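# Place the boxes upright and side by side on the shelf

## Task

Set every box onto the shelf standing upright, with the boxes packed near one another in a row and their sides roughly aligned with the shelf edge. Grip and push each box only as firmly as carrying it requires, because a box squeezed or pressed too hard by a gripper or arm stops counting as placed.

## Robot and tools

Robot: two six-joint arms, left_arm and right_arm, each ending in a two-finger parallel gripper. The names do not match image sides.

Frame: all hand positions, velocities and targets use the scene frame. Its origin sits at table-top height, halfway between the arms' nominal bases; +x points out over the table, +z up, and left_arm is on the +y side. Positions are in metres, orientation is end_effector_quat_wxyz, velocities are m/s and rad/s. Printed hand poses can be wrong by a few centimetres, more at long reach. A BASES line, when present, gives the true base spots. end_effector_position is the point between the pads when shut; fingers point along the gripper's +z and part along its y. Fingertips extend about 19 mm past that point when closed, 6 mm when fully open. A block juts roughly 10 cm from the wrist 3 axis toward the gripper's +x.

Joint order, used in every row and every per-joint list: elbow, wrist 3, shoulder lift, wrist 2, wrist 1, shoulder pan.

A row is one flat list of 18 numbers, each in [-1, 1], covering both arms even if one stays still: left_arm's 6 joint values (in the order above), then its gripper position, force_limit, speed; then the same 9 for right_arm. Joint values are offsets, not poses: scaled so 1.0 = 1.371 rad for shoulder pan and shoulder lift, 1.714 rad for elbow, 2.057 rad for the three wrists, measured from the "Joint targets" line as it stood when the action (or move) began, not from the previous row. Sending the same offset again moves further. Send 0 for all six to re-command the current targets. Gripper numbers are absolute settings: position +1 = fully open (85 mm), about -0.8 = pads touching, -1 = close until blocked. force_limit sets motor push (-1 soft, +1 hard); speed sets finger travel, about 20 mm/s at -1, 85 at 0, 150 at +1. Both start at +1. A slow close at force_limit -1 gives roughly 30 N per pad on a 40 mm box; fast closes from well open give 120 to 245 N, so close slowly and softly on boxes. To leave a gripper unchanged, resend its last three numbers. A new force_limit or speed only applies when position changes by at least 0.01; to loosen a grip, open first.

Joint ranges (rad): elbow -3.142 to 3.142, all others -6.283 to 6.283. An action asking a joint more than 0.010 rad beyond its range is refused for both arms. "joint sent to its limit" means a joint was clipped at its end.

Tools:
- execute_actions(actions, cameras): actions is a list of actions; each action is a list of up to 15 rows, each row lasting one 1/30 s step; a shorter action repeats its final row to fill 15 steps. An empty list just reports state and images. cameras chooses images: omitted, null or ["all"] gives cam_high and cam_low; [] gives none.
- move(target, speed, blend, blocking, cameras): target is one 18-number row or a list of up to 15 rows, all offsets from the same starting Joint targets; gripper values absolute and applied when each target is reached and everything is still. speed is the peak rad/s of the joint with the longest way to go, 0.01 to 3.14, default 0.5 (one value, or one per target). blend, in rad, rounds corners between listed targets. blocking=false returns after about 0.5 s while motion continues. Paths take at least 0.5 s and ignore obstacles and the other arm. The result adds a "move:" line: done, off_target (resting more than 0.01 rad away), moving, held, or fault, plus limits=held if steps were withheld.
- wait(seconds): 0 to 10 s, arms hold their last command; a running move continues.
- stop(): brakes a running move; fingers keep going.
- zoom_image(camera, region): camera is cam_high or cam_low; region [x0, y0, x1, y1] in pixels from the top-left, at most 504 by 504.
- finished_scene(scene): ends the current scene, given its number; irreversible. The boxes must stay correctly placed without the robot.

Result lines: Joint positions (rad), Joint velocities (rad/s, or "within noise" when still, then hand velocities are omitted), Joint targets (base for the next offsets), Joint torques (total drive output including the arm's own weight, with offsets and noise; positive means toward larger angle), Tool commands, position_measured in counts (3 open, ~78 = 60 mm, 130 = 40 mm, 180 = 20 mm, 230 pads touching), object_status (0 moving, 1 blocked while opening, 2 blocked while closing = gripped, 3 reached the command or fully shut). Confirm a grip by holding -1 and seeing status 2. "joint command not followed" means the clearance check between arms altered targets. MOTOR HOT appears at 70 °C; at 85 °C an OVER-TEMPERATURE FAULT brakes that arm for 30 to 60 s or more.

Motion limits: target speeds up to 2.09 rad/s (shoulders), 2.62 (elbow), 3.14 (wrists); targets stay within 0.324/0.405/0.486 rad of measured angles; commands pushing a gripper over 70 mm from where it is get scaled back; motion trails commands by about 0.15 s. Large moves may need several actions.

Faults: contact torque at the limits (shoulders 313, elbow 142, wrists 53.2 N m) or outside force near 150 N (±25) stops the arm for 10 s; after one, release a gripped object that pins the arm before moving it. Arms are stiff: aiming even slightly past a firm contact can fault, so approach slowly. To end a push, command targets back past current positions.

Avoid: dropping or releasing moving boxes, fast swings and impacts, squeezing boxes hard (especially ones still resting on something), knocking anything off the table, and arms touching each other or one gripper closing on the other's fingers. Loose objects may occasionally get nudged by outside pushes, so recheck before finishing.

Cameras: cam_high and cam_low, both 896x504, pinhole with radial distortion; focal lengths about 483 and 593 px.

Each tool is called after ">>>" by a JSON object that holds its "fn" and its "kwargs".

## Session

>>> {"fn": "execute_actions", "kwargs": {"actions": []}}

>>> {"fn": "zoom_image", "kwargs": {"camera": "cam_high", "region": [500, 70, 720, 290]}}

>>> {"fn": "zoom_image", "kwargs": {"camera": "cam_low", "region": [200, 120, 580, 280]}}

Scene clock: 0.00 s.
left_arm: end_effector_position=(+0.9511, +0.4488, +0.2893) position_measured=3 object_status=3 end_effector_quat_wxyz=(+0.001, +0.822, -0.570, -0.003) | right_arm: end_effector_position=(+0.8641, +0.1679, +0.2029) position_measured=3 object_status=3 end_effector_quat_wxyz=(+0.061, +0.861, +0.303, +0.404)
Joint names: [elbow, wrist 3, shoulder lift, wrist 2, wrist 1, shoulder pan]
Joint positions: left_arm=[1.551 -2.154 -1.197 -1.57 -1.919 2.915] | right_arm=[1.41 -3.261 -0.798 -1.955 -2.953 3.897]
Joint velocities: within noise
Joint torques (N m): no reading
Motor temperatures (°C): left_arm=[29 35 29 29 34 26] | right_arm=[25 32 25 31 32 23]
Joint targets: left_arm=[1.551 -2.154 -1.197 -1.570 -1.919 2.915] | right_arm=[1.410 -3.261 -0.798 -1.955 -2.953 3.897]
Tool commands: left_gripper/position=+1.0 left_gripper/force_limit=+1.0 left_gripper/speed=+1.0 right_gripper/position=+1.0 right_gripper/force_limit=+1.0 right_gripper/speed=+1.0

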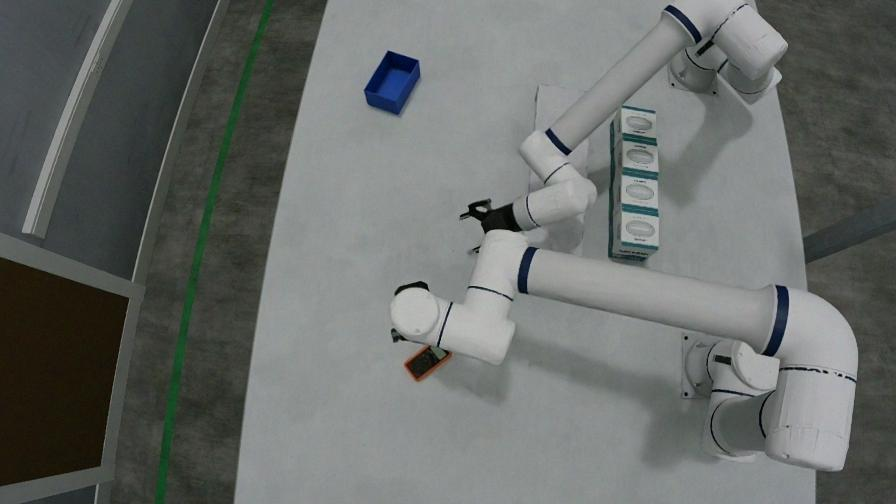

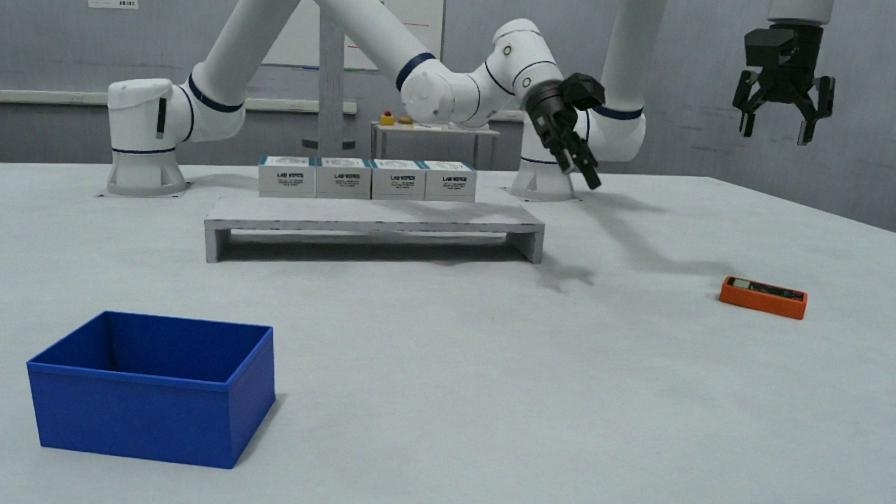

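Scaled by 2.291 from the camera's 896x504 image, which has a finer 1280x720 frame.

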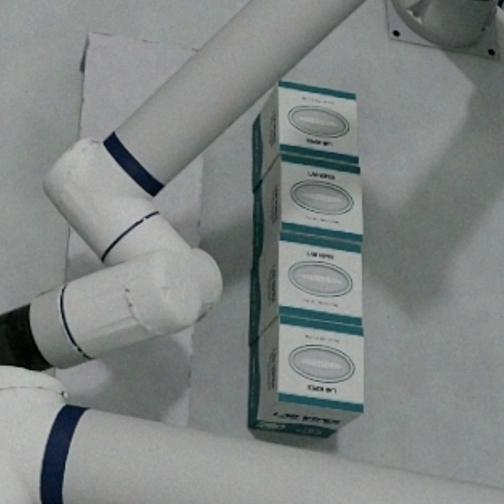

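Scaled by 1.326 from the camera's 896x504 image, which has a finer 1280x720 frame.

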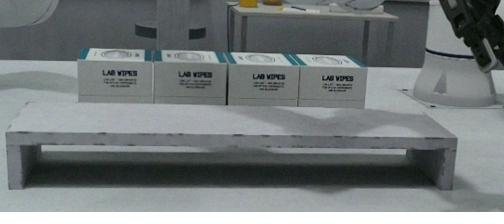

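>>> {"fn": "move", "kwargs": {"target": [[0,0,0,0,0,0,1,1,1,0.6400,0.5192,-0.98,0.3627,0.6782,-0.9424,1,1,1],[0.6184,0.99,-0.7126,-0.1162,-0.2222,-0.5478,1,1,1,0.6400,0.5192,-0.98,0.3627,0.6782,-0.9424,1,1,1]], "speed": 0.6, "blend": 0.3}}

>>> {"fn": "zoom_image", "kwargs": {"camera": "cam_high", "region": [500, 70, 720, 290]}}

>>> {"fn": "zoom_image", "kwargs": {"camera": "cam_low", "region": [200, 120, 560, 280]}}

Scene clock: 7.47 s.
left_arm: end_effector_position=(+0.3602, +0.2226, +0.2485) position_measured=3 object_status=3 end_effector_quat_wxyz=(+0.095, +0.426, +0.878, -0.194) | right_arm: end_effector_position=(+0.3659, -0.5344, +0.2216) position_measured=3 object_status=3 end_effector_quat_wxyz=(-0.140, +0.675, -0.692, -0.214)
Joint names: [elbow, wrist 3, shoulder lift, wrist 2, wrist 1, shoulder pan]
Joint positions: left_arm=[2.611 -0.117 -2.174 -1.809 -2.377 2.164] | right_arm=[2.507 -2.193 -2.142 -1.209 -1.557 2.604]
Joint velocities: within noise
Joint torques (N m): left_arm=[-45.36 2.62 -14.36 -2.09 -4.57 -5.94] | right_arm=[-34.91 2.37 -14.67 4.65 -1.91 -8.39]
Motor temperatures (°C): left_arm=[29 35 29 29 34 26] | right_arm=[25 32 25 31 32 23]
Joint targets: left_arm=[2.612 -0.117 -2.175 -1.809 -2.377 2.163] | right_arm=[2.507 -2.193 -2.142 -1.209 -1.557 2.604]
move: done

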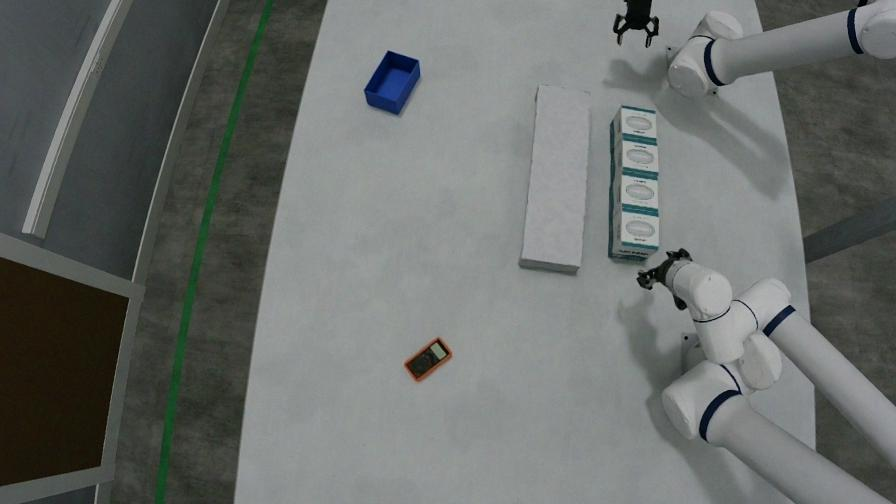

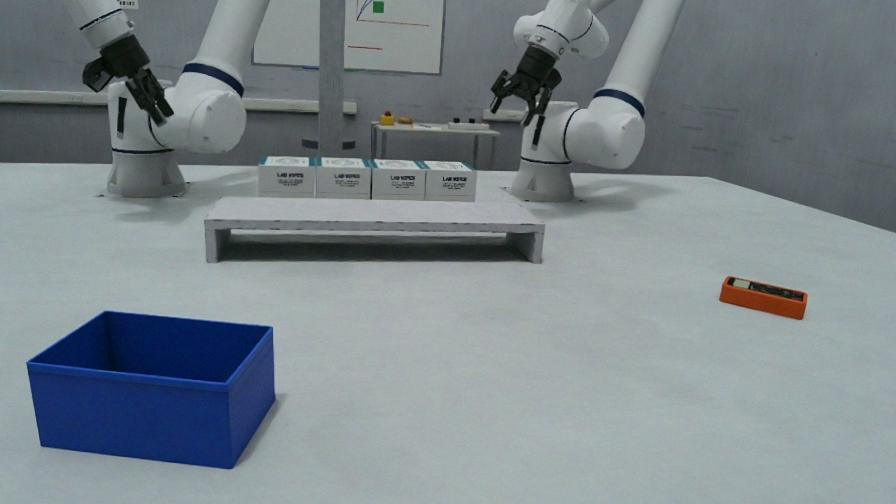

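Scaled by 2.291 from the camera's 896x504 image, which has a finer 1280x720 frame.

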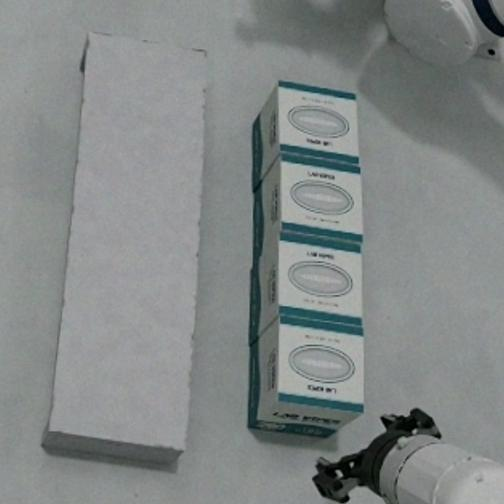

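Scaled by 1.400 from the camera's 896x504 image, which has a finer 1280x720 frame.

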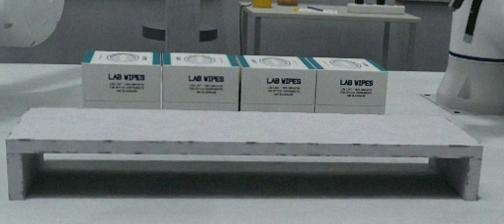

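>>> {"fn": "move", "kwargs": {"target": [[0.1006,0.2612,0.2315,0.0244,-0.2512,-0.0977,1,1,1,0.1271,0.2688,0.0974,0.0358,-0.3407,0.3755,1,1,1],[0.1353,0.2612,0.4654,0.0244,-0.4360,-0.0977,1,1,1,0.1729,0.2688,0.2713,0.0358,-0.4948,0.3755,1,1,1]], "speed": [0.5,0.25]}}

>>> {"fn": "zoom_image", "kwargs": {"camera": "cam_low", "region": [200, 130, 560, 270]}}

>>> {"fn": "zoom_image", "kwargs": {"camera": "cam_high", "region": [580, 80, 720, 160]}}

>>> {"fn": "zoom_image", "kwargs": {"camera": "cam_high", "region": [580, 220, 720, 300]}}

Scene clock: 12.57 s.
left_arm: end_effector_position=(+0.3402, +0.1829, +0.0502) position_measured=3 object_status=3 end_effector_quat_wxyz=(+0.153, +0.690, +0.691, -0.153) | right_arm: end_effector_position=(+0.3348, -0.3718, +0.0503) position_measured=3 object_status=3 end_effector_quat_wxyz=(-0.153, +0.690, -0.690, -0.153)
Joint names: [elbow, wrist 3, shoulder lift, wrist 2, wrist 1, shoulder pan]
Joint positions: left_arm=[2.843 0.42 -1.537 -1.759 -3.273 2.029] | right_arm=[2.803 -1.64 -1.77 -1.135 -2.575 3.119]
Joint velocities: within noise
Joint torques (N m): left_arm=[-5.52 2.48 -4.21 2.57 -4.25 -3.72] | right_arm=[-13.94 2.08 8.25 4.86 -6.94 9.15]
Motor temperatures (°C): left_arm=[29 35 29 29 34 26] | right_arm=[25 32 25 31 32 23]
Joint targets: left_arm=[2.843 0.420 -1.536 -1.759 -3.274 2.029] | right_arm=[2.803 -1.640 -1.770 -1.135 -2.575 3.119]
move: done

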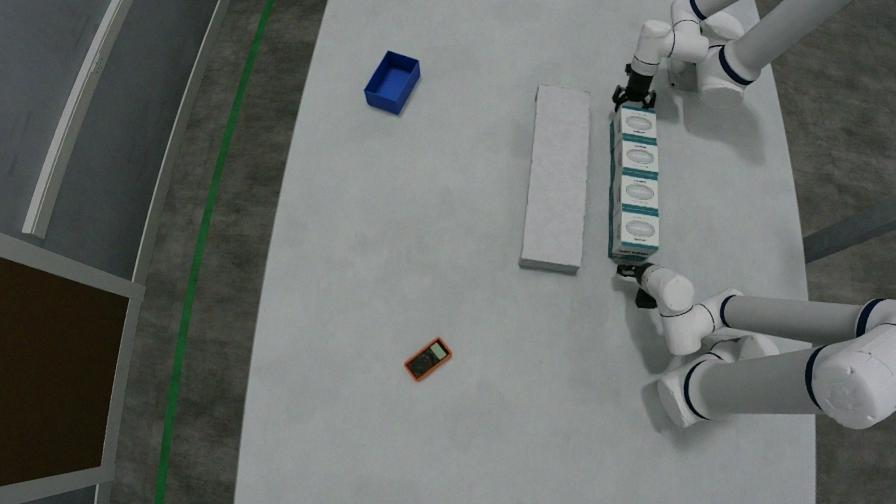

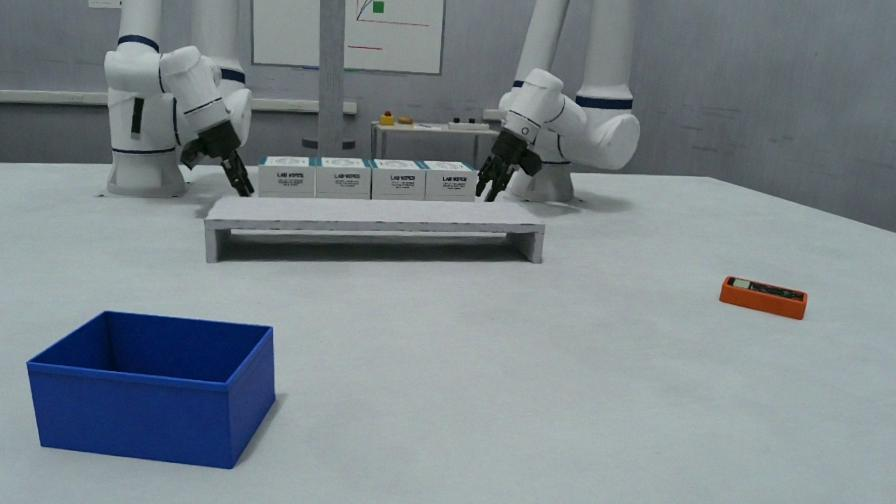

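Scaled by 1.400 from the camera's 896x504 image, which has a finer 1280x720 frame.

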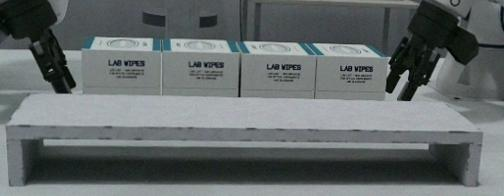

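Scaled by 3.600 from the camera's 896x504 image, which has a finer 1280x720 frame.

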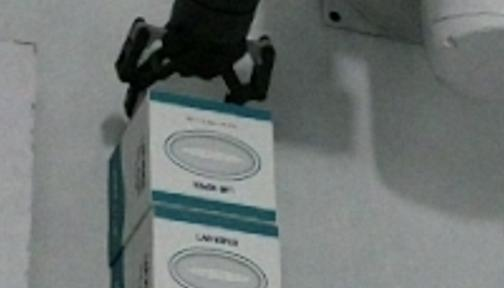

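Scaled by 3.600 from the camera's 896x504 image, which has a finer 1280x720 frame.

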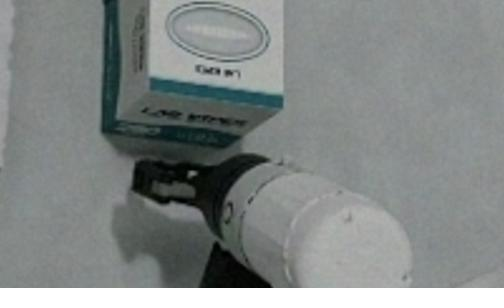

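>>> {"fn": "move", "kwargs": {"target": [[-0.0199,0.0550,0.0106,-0.0216,0.0210,0.0466,1,1,1,0.0141,0.0298,-0.0169,0.0002,-0.0128,0.0004,1,1,1],[-0.0327,0.0369,0.0268,-0.0146,0.0168,0.0180,1,1,1,0.0032,0.0733,0.0254,-0.0006,-0.0503,0.0596,1,1,1]], "speed": [0.15,0.035]}}

>>> {"fn": "zoom_image", "kwargs": {"camera": "cam_low", "region": [230, 150, 370, 210]}}

>>> {"fn": "zoom_image", "kwargs": {"camera": "cam_low", "region": [370, 150, 510, 210]}}

>>> {"fn": "zoom_image", "kwargs": {"camera": "cam_high", "region": [560, 80, 760, 300]}}

Scene clock: 17.63 s.
left_arm: end_effector_position=(+0.3537, +0.1602, +0.0502) position_measured=3 object_status=3 end_effector_quat_wxyz=(+0.149, +0.708, +0.672, -0.157) | right_arm: end_effector_position=(+0.3281, -0.3483, +0.0501) position_measured=3 object_status=3 end_effector_quat_wxyz=(-0.157, +0.671, -0.709, -0.148)
Joint names: [elbow, wrist 3, shoulder lift, wrist 2, wrist 1, shoulder pan]
Joint positions: left_arm=[2.787 0.496 -1.5 -1.789 -3.239 2.054] | right_arm=[2.809 -1.489 -1.735 -1.137 -2.679 3.201]
Joint velocities: within noise
Joint torques (N m): left_arm=[-38.95 -0.23 -3.46 2.99 -3.97 -8.67] | right_arm=[-28.1 2.98 1.92 -2.17 -6.75 15.26]
Motor temperatures (°C): left_arm=[29 35 29 29 34 26] | right_arm=[25 32 25 31 32 23]
Joint targets: left_arm=[2.787 0.496 -1.500 -1.789 -3.239 2.054] | right_arm=[2.809 -1.489 -1.735 -1.137 -2.679 3.201]
move: done

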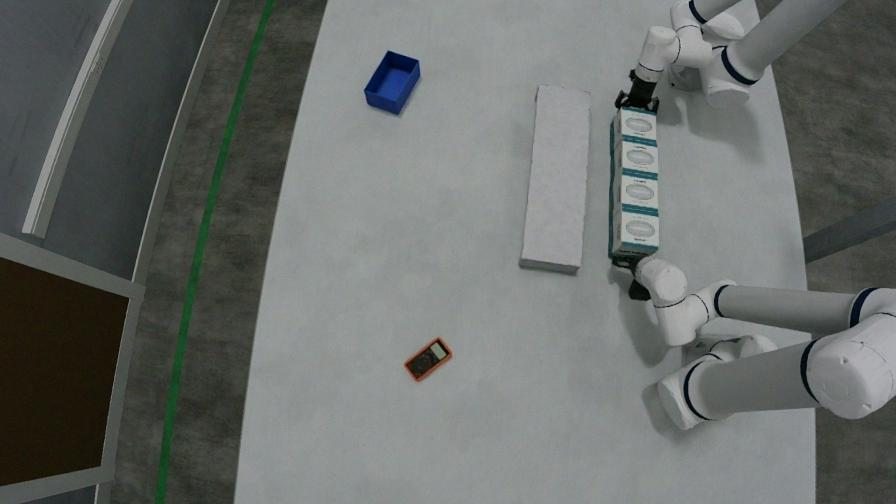

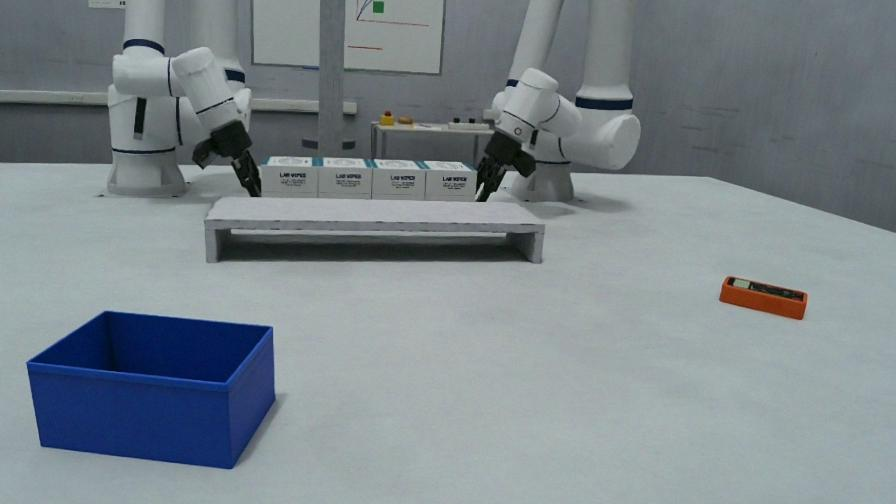

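Scaled by 3.600 from the camera's 896x504 image, which has a finer 1280x720 frame.

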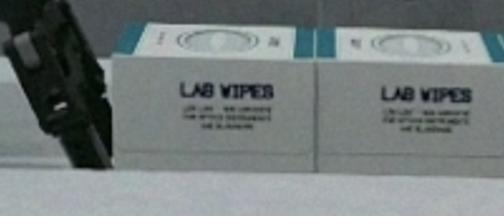

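Scaled by 3.600 from the camera's 896x504 image, which has a finer 1280x720 frame.

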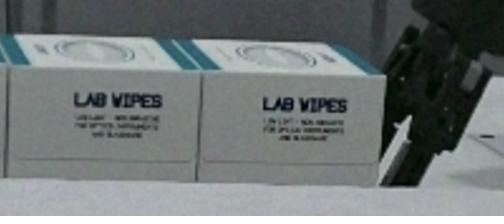

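Scaled by 2.291 from the camera's 896x504 image, which has a finer 1280x720 frame.

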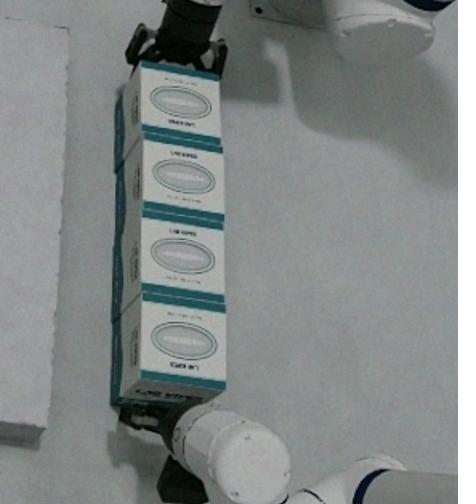

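>>> {"fn": "move", "kwargs": {"target": [-0.0043,-0.0061,0.0054,0.0023,-0.0014,-0.0095,1,1,1,-0.0037,0.0145,0.0141,-0.0003,-0.0125,0.0197,1,1,1], "speed": 0.02}}

>>> {"fn": "zoom_image", "kwargs": {"camera": "cam_low", "region": [230, 150, 370, 210]}}

>>> {"fn": "zoom_image", "kwargs": {"camera": "cam_low", "region": [370, 150, 510, 210]}}

>>> {"fn": "zoom_image", "kwargs": {"camera": "cam_high", "region": [560, 80, 760, 300]}}

Scene clock: 19.77 s.
left_arm: end_effector_position=(+0.3532, +0.1523, +0.0502) position_measured=3 object_status=3 end_effector_quat_wxyz=(+0.149, +0.708, +0.672, -0.157) | right_arm: end_effector_position=(+0.3283, -0.3403, +0.0500) position_measured=3 object_status=3 end_effector_quat_wxyz=(-0.157, +0.671, -0.709, -0.149) end_effector_velocity=(+0.000, +0.002, +0.001) end_effector_angular_velocity=(+0.002, -0.001, +0.003)
Joint names: [elbow, wrist 3, shoulder lift, wrist 2, wrist 1, shoulder pan]
Joint positions: left_arm=[2.78 0.484 -1.492 -1.784 -3.242 2.041] | right_arm=[2.803 -1.459 -1.716 -1.137 -2.704 3.228]
Joint velocities: left_arm=[within noise] | right_arm=[-0.002 0.002 0.002 0.002 -0.002 0.005]
Joint torques (N m): left_arm=[-46.44 -0.88 -9.92 2.02 -4.97 -11.3] | right_arm=[-28.48 2.22 2.93 0.27 -6.97 14.88]
Motor temperatures (°C): left_arm=[29 35 29 29 34 26] | right_arm=[25 32 25 31 32 23]
Joint targets: left_arm=[2.780 0.484 -1.492 -1.784 -3.242 2.041] | right_arm=[2.803 -1.459 -1.716 -1.137 -2.705 3.228]
move: done

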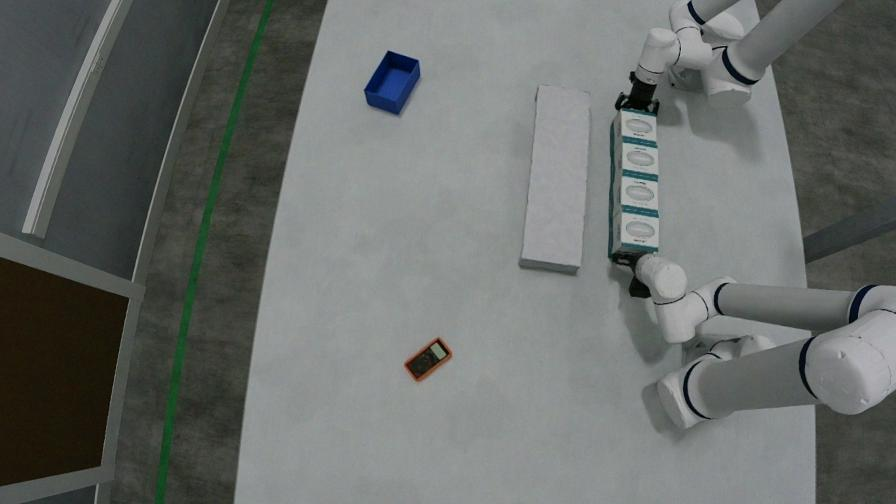

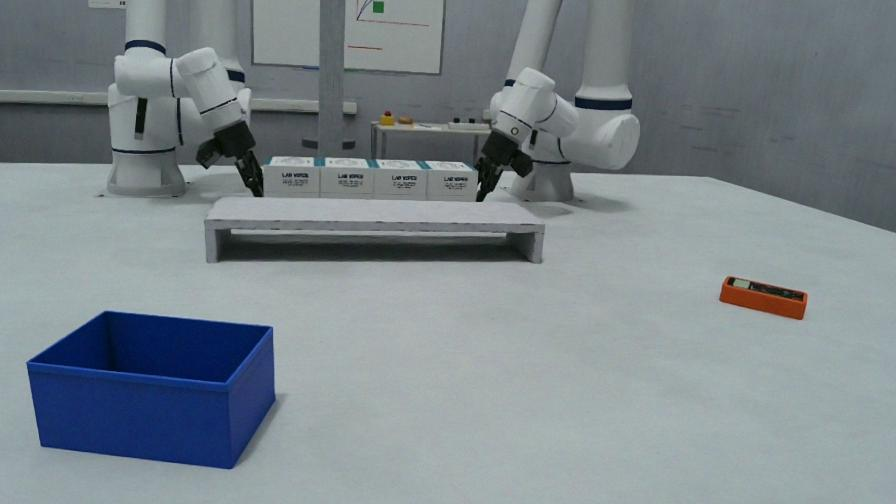

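Scaled by 3.600 from the camera's 896x504 image, which has a finer 1280x720 frame.

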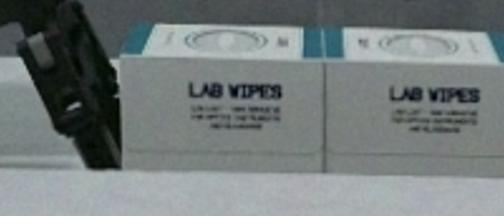

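Scaled by 3.600 from the camera's 896x504 image, which has a finer 1280x720 frame.

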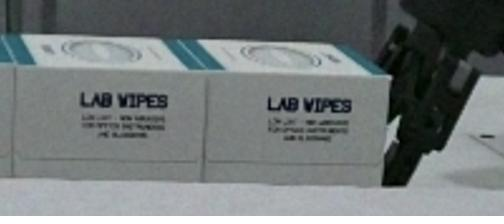

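Scaled by 2.291 from the camera's 896x504 image, which has a finer 1280x720 frame.

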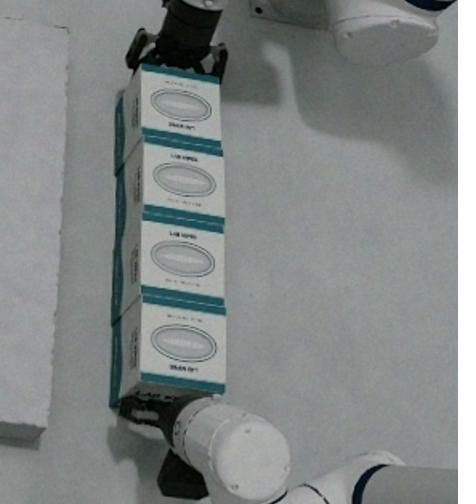

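>>> {"fn": "move", "kwargs": {"target": [[-0.0004,-0.0005,0.0005,0.0002,-0.0001,-0.0009,1,1,1,-0.0003,0.0013,0.0013,0,-0.0011,0.0018,1,1,1],[-0.0036,-0.0005,-0.0315,0.0002,0.0239,-0.0009,1,1,1,-0.0056,0.0013,-0.0292,0,0.0237,0.0018,1,1,1]], "speed": 0.05, "cameras": ["cam_low"]}}

>>> {"fn": "zoom_image", "kwargs": {"camera": "cam_low", "region": [210, 130, 540, 270]}}

Scene clock: 23.27 s.
left_arm: end_effector_position=(+0.3531, +0.1516, +0.0602) position_measured=3 object_status=3 end_effector_quat_wxyz=(+0.149, +0.708, +0.672, -0.157) | right_arm: end_effector_position=(+0.3282, -0.3395, +0.0598) position_measured=3 object_status=3 end_effector_quat_wxyz=(-0.157, +0.671, -0.709, -0.149)
Joint names: [elbow, wrist 3, shoulder lift, wrist 2, wrist 1, shoulder pan]
Joint positions: left_arm=[2.774 0.483 -1.535 -1.784 -3.193 2.04] | right_arm=[2.793 -1.456 -1.756 -1.137 -2.656 3.23]
Joint velocities: within noise
Joint torques (N m): left_arm=[-54.05 -0.49 -37.69 1.02 -3.37 -13.24] | right_arm=[-29.87 1.91 -29 7.83 -2.83 12.1]
Motor temperatures (°C): left_arm=[29 35 29 29 34 26] | right_arm=[25 32 25 31 32 23]
Joint targets: left_arm=[2.774 0.483 -1.535 -1.784 -3.193 2.040] | right_arm=[2.793 -1.456 -1.756 -1.137 -2.656 3.230]
move: done
Images, in order (width x height): cam_low 896x504.

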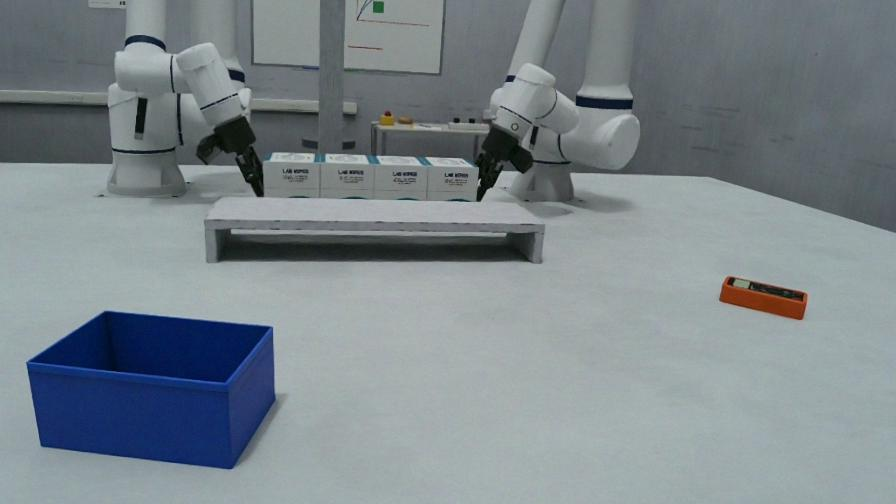

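Scaled by 1.527 from the camera's 896x504 image, which has a finer 1280x720 frame.

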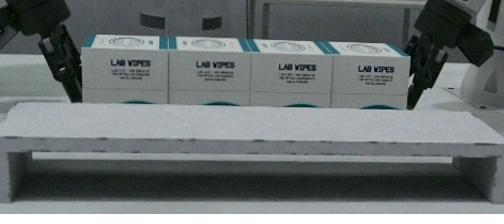

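>>> {"fn": "move", "kwargs": {"target": [[-0.0036,0,-0.0308,0,0.0235,0,1,1,1,-0.0056,0,-0.0290,0,0.0240,0,1,1,1],[-0.0118,0,-0.0889,0,0.0691,0,1,1,1,-0.0176,0,-0.0825,0,0.0696,0,1,1,1],[-0.0213,0,-0.1423,0,0.1125,0,1,1,1,-0.0306,0,-0.1299,0,0.1120,0,1,1,1],[-0.0321,0,-0.1909,0,0.1540,0,1,1,1,-0.0446,0,-0.1712,0,0.1512,0,1,1,1],[-0.0443,0,-0.2348,0,0.1934,0,1,1,1,-0.0597,0,-0.2064,0,0.1873,0,1,1,1]], "speed": 0.12, "blend": 0.015}}

Scene clock: 27.47 s.
left_arm: end_effector_position=(+0.3526, +0.1524, +0.1499) position_measured=3 object_status=3 end_effector_quat_wxyz=(+0.149, +0.708, +0.672, -0.157) | right_arm: end_effector_position=(+0.3274, -0.3395, +0.1494) position_measured=3 object_status=3 end_effector_quat_wxyz=(-0.157, +0.671, -0.709, -0.149)
Joint names: [elbow, wrist 3, shoulder lift, wrist 2, wrist 1, shoulder pan]
Joint positions: left_arm=[2.698 0.483 -1.857 -1.784 -2.795 2.04] | right_arm=[2.691 -1.456 -2.039 -1.137 -2.271 3.23]
Joint velocities: within noise
Joint torques (N m): left_arm=[-70.35 -0.57 -21.95 0.6 -2.99 -6.87] | right_arm=[-40.47 2.05 -22.2 8.71 -2.18 10.89]
Motor temperatures (°C): left_arm=[29 35 29 29 34 26] | right_arm=[25 32 25 31 32 23]
Joint targets: left_arm=[2.698 0.483 -1.857 -1.784 -2.795 2.040] | right_arm=[2.691 -1.456 -2.039 -1.137 -2.271 3.230]
move: done

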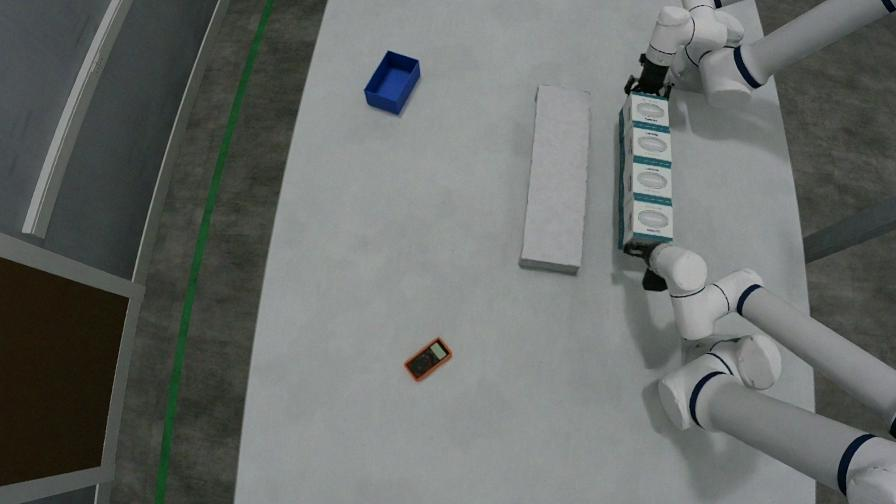

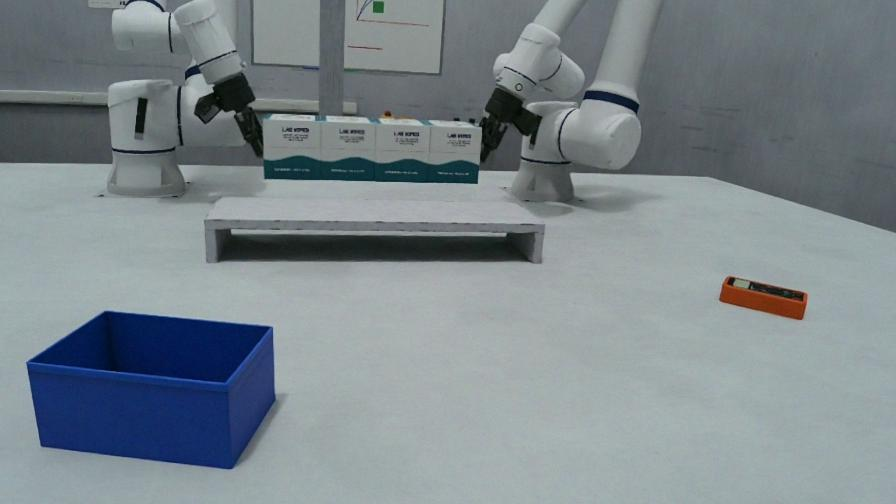

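>>> {"fn": "move", "kwargs": {"target": [[-0.0397,0.0541,0.0709,-0.0204,-0.0014,0.0797,1,1,1,-0.0278,-0.0063,0.0759,0.0002,-0.0248,-0.0134,1,1,1],[-0.0813,0.1001,0.1330,-0.0364,0.0041,0.1456,1,1,1,-0.0584,-0.0107,0.1440,0.0004,-0.0428,-0.0243,1,1,1],[-0.1247,0.1392,0.1881,-0.0489,0.0149,0.1999,1,1,1,-0.0914,-0.0135,0.2055,0.0005,-0.0552,-0.0330,1,1,1],[-0.1695,0.1728,0.2382,-0.0586,0.0297,0.2448,1,1,1,-0.1264,-0.0151,0.2615,0.0006,-0.0626,-0.0401,1,1,1]], "speed": 0.1, "blend": 0.015}}

>>> {"fn": "zoom_image", "kwargs": {"camera": "cam_high", "region": [490, 60, 710, 300]}}

Scene clock: 33.87 s.
left_arm: end_effector_position=(+0.5336, +0.1342, +0.1502) position_measured=3 object_status=3 end_effector_quat_wxyz=(+0.147, +0.717, +0.662, -0.159) | right_arm: end_effector_position=(+0.4972, -0.3567, +0.1497) position_measured=3 object_status=3 end_effector_quat_wxyz=(-0.159, +0.661, -0.718, -0.147)
Joint names: [elbow, wrist 3, shoulder lift, wrist 2, wrist 1, shoulder pan]
Joint positions: left_arm=[2.408 0.838 -1.531 -1.904 -2.734 2.375] | right_arm=[2.474 -1.487 -1.681 -1.136 -2.399 3.175]
Joint velocities: within noise
Joint torques (N m): left_arm=[-67.88 2.74 -20.38 -4.82 -2.11 12.5] | right_arm=[-38.63 -1.95 -11.41 8.98 -6.62 -7.62]
Motor temperatures (°C): left_arm=[29 35 29 29 34 26] | right_arm=[25 32 25 31 32 23]
Joint targets: left_arm=[2.407 0.838 -1.531 -1.904 -2.734 2.376] | right_arm=[2.474 -1.487 -1.680 -1.136 -2.399 3.175]
move: done

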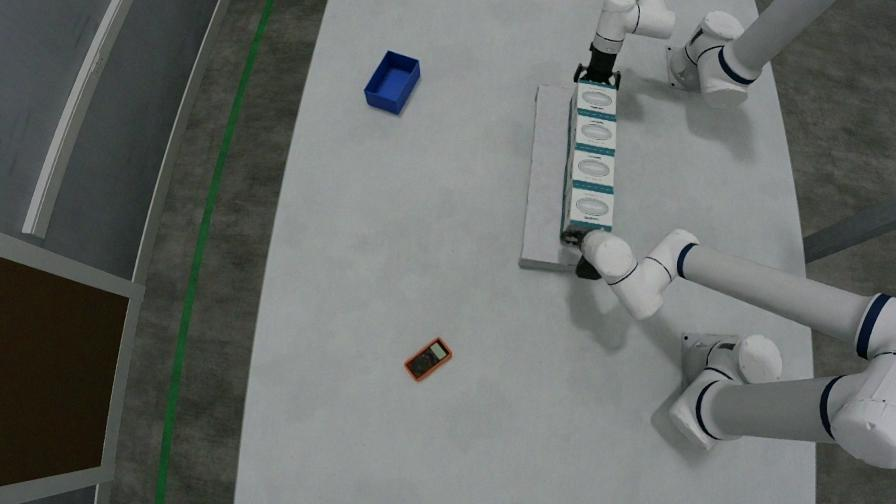

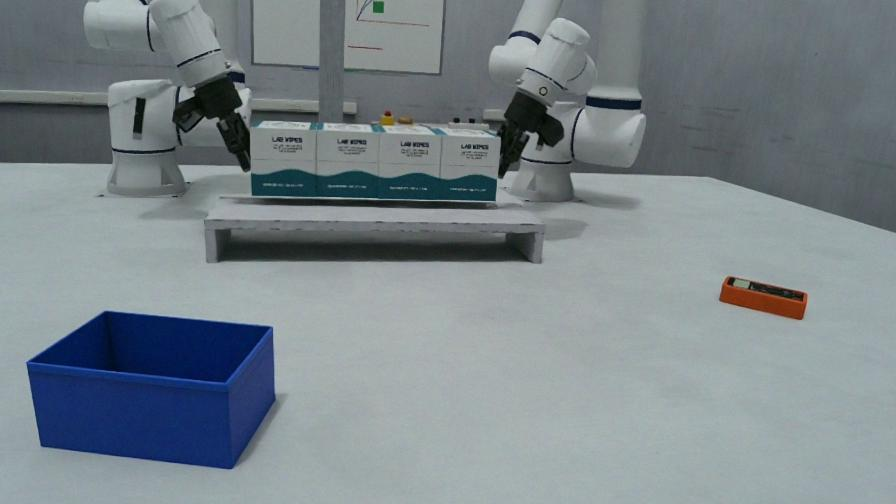

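Scaled by 2.100 from the camera's 896x504 image, which has a finer 1280x720 frame.

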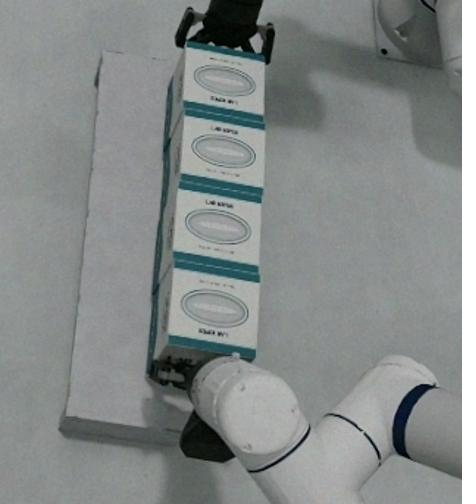

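>>> {"fn": "move", "kwargs": {"target": [[-0.0462,0.0292,0.0469,-0.0077,0.0172,0.0379,1,1,1,-0.0369,-0.0008,0.0517,0,-0.0034,-0.0058,1,1,1],[-0.0937,0.0552,0.0925,-0.0142,0.0353,0.0711,1,1,1,-0.0751,-0.0009,0.1001,0,-0.0038,-0.0109,1,1,1]], "speed": 0.1, "blend": 0.015}}

>>> {"fn": "zoom_image", "kwargs": {"camera": "cam_high", "region": [490, 60, 650, 310]}}

>>> {"fn": "zoom_image", "kwargs": {"camera": "cam_low", "region": [200, 110, 560, 270]}}

Scene clock: 36.27 s.
left_arm: end_effector_position=(+0.6245, +0.1250, +0.1503) position_measured=3 object_status=3 end_effector_quat_wxyz=(+0.146, +0.722, +0.658, -0.160) | right_arm: end_effector_position=(+0.5821, -0.3654, +0.1497) position_measured=3 object_status=3 end_effector_quat_wxyz=(-0.160, +0.657, -0.723, -0.145)
Joint names: [elbow, wrist 3, shoulder lift, wrist 2, wrist 1, shoulder pan]
Joint positions: left_arm=[2.247 0.951 -1.404 -1.934 -2.661 2.473] | right_arm=[2.345 -1.489 -1.543 -1.136 -2.407 3.16]
Joint velocities: within noise
Joint torques (N m): left_arm=[-69.47 2.24 -30.11 -4.87 -2.79 10.27] | right_arm=[-38.23 -2.17 -29.83 7.62 -7.29 -6.21]
Motor temperatures (°C): left_arm=[29 35 29 29 34 26] | right_arm=[25 32 25 31 32 23]
Joint targets: left_arm=[2.247 0.952 -1.404 -1.934 -2.661 2.473] | right_arm=[2.345 -1.489 -1.543 -1.136 -2.407 3.160]
move: done

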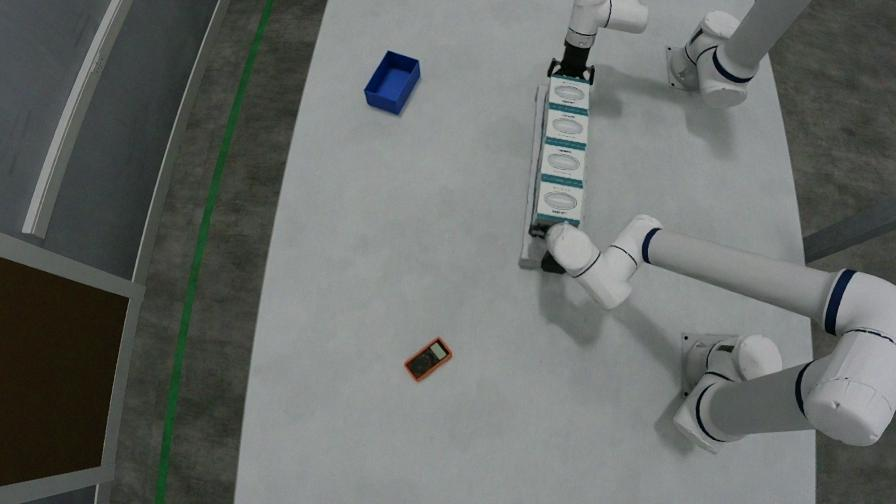

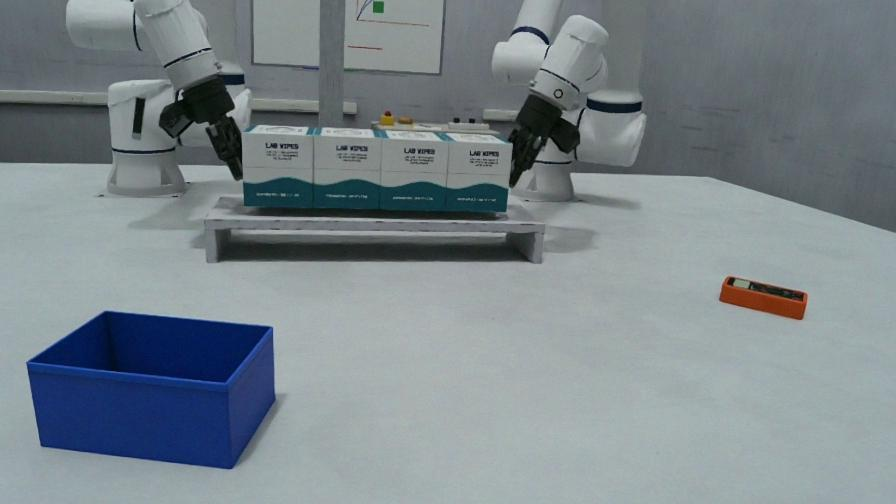

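Scaled by 2.016 from the camera's 896x504 image, which has a finer 1280x720 frame.

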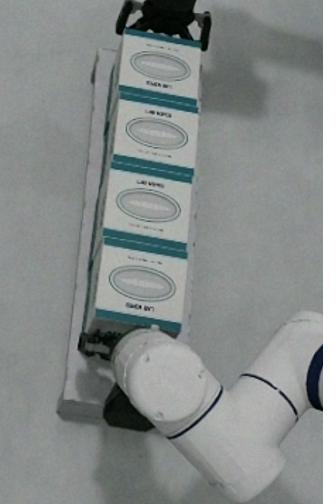

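Scaled by 1.400 from the camera's 896x504 image, which has a finer 1280x720 frame.

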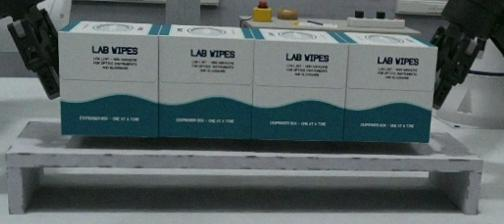

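>>> {"fn": "move", "kwargs": {"target": [[0.0058,0,0.0187,0,-0.0173,0,1,1,1,0.0072,0,0.0198,0,-0.0191,0,1,1,1],[0.0072,0,0.0234,0,-0.0216,0,1,1,1,0.0090,0,0.0247,0,-0.0239,0,1,1,1]], "speed": [0.05,0.02], "cameras": ["cam_low"]}}

>>> {"fn": "zoom_image", "kwargs": {"camera": "cam_low", "region": [200, 110, 560, 270]}}

>>> {"fn": "move", "kwargs": {"target": [0.0011,0,0.0035,0,-0.0032,0,1,1,1,0.0013,0,0.0037,0,-0.0036,0,1,1,1], "speed": 0.02, "cameras": ["cam_low"]}}

>>> {"fn": "zoom_image", "kwargs": {"camera": "cam_low", "region": [200, 110, 560, 270]}}

Scene clock: 38.53 s.
left_arm: end_effector_position=(+0.6248, +0.1249, +0.1304) position_measured=3 object_status=3 end_effector_quat_wxyz=(+0.146, +0.722, +0.658, -0.160) | right_arm: end_effector_position=(+0.5824, -0.3654, +0.1298) position_measured=3 object_status=3 end_effector_quat_wxyz=(-0.160, +0.657, -0.723, -0.146)
Joint names: [elbow, wrist 3, shoulder lift, wrist 2, wrist 1, shoulder pan]
Joint positions: left_arm=[2.259 0.952 -1.372 -1.934 -2.705 2.473] | right_arm=[2.361 -1.489 -1.51 -1.136 -2.456 3.16]
Joint velocities: within noise
Joint torques (N m): left_arm=[-32.39 2.58 -31.27 -4.57 -4.96 10.85] | right_arm=[-20.44 -1.78 -22.78 6.49 -7.07 -2.16]
Motor temperatures (°C): left_arm=[29 35 29 29 34 26] | right_arm=[25 32 25 31 32 23]
Joint targets: left_arm=[2.259 0.952 -1.372 -1.934 -2.706 2.473] | right_arm=[2.361 -1.489 -1.509 -1.136 -2.456 3.160]
move: done
Images, in order (width x height): cam_low 896x504.

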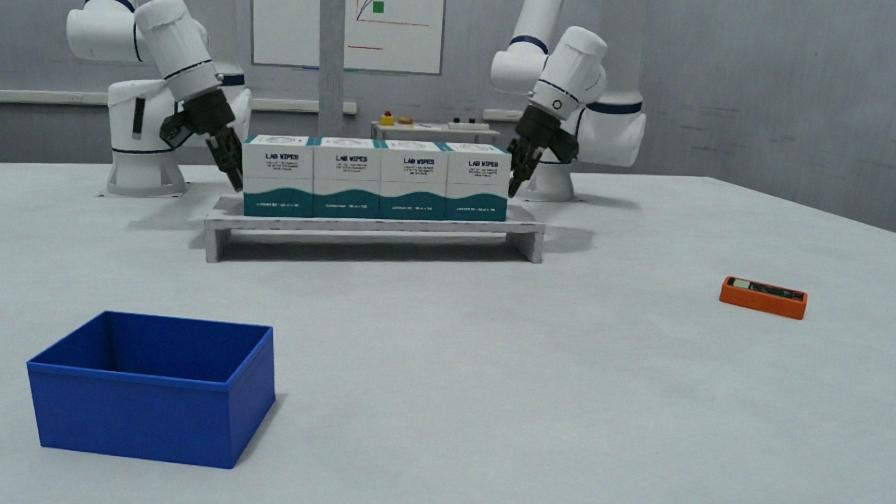

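Scaled by 1.400 from the camera's 896x504 image, which has a finer 1280x720 frame.

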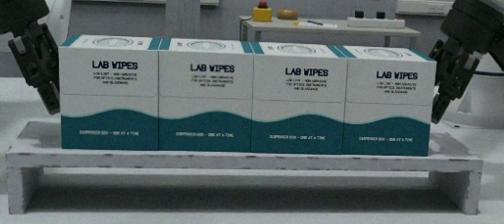

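Scene clock: 39.23 s.
left_arm: end_effector_position=(+0.6247, +0.1250, +0.1274) position_measured=3 object_status=3 end_effector_quat_wxyz=(+0.146, +0.722, +0.658, -0.160) | right_arm: end_effector_position=(+0.5823, -0.3654, +0.1269) position_measured=3 object_status=3 end_effector_quat_wxyz=(-0.160, +0.657, -0.723, -0.146)
Joint names: [elbow, wrist 3, shoulder lift, wrist 2, wrist 1, shoulder pan]
Joint positions: left_arm=[2.261 0.952 -1.367 -1.934 -2.712 2.473] | right_arm=[2.363 -1.489 -1.504 -1.136 -2.463 3.16]
Joint velocities: within noise
Joint torques (N m): left_arm=[-27.35 2.94 -27.04 -4.26 -3.99 6.87] | right_arm=[-16.62 -1.49 -22.74 6.64 -6.3 -1.83]
Motor temperatures (°C): left_arm=[29 35 29 29 34 26] | right_arm=[25 32 25 31 32 23]
Joint targets: left_arm=[2.261 0.952 -1.367 -1.934 -2.712 2.473] | right_arm=[2.363 -1.489 -1.504 -1.136 -2.464 3.160]
move: done
Images, in order (width x height): cam_low 896x504.

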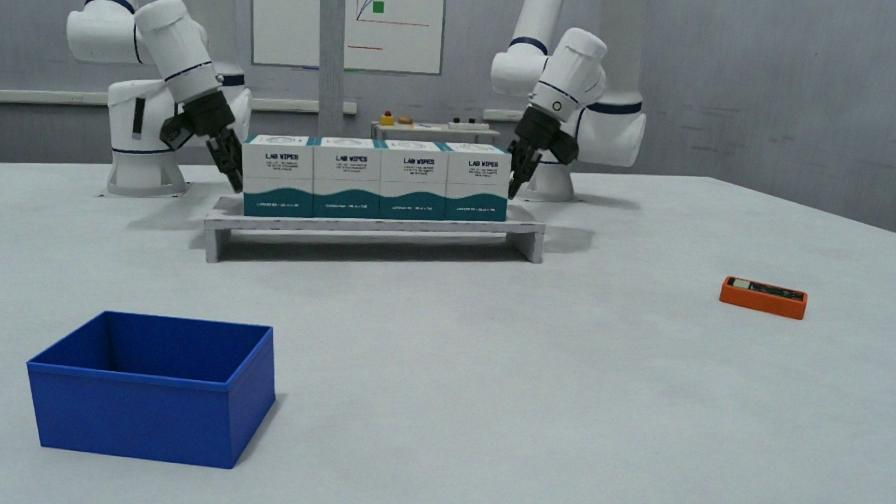

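Scaled by 1.400 from the camera's 896x504 image, which has a finer 1280x720 frame.

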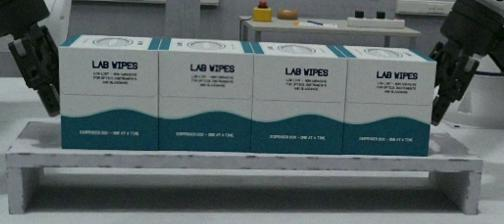

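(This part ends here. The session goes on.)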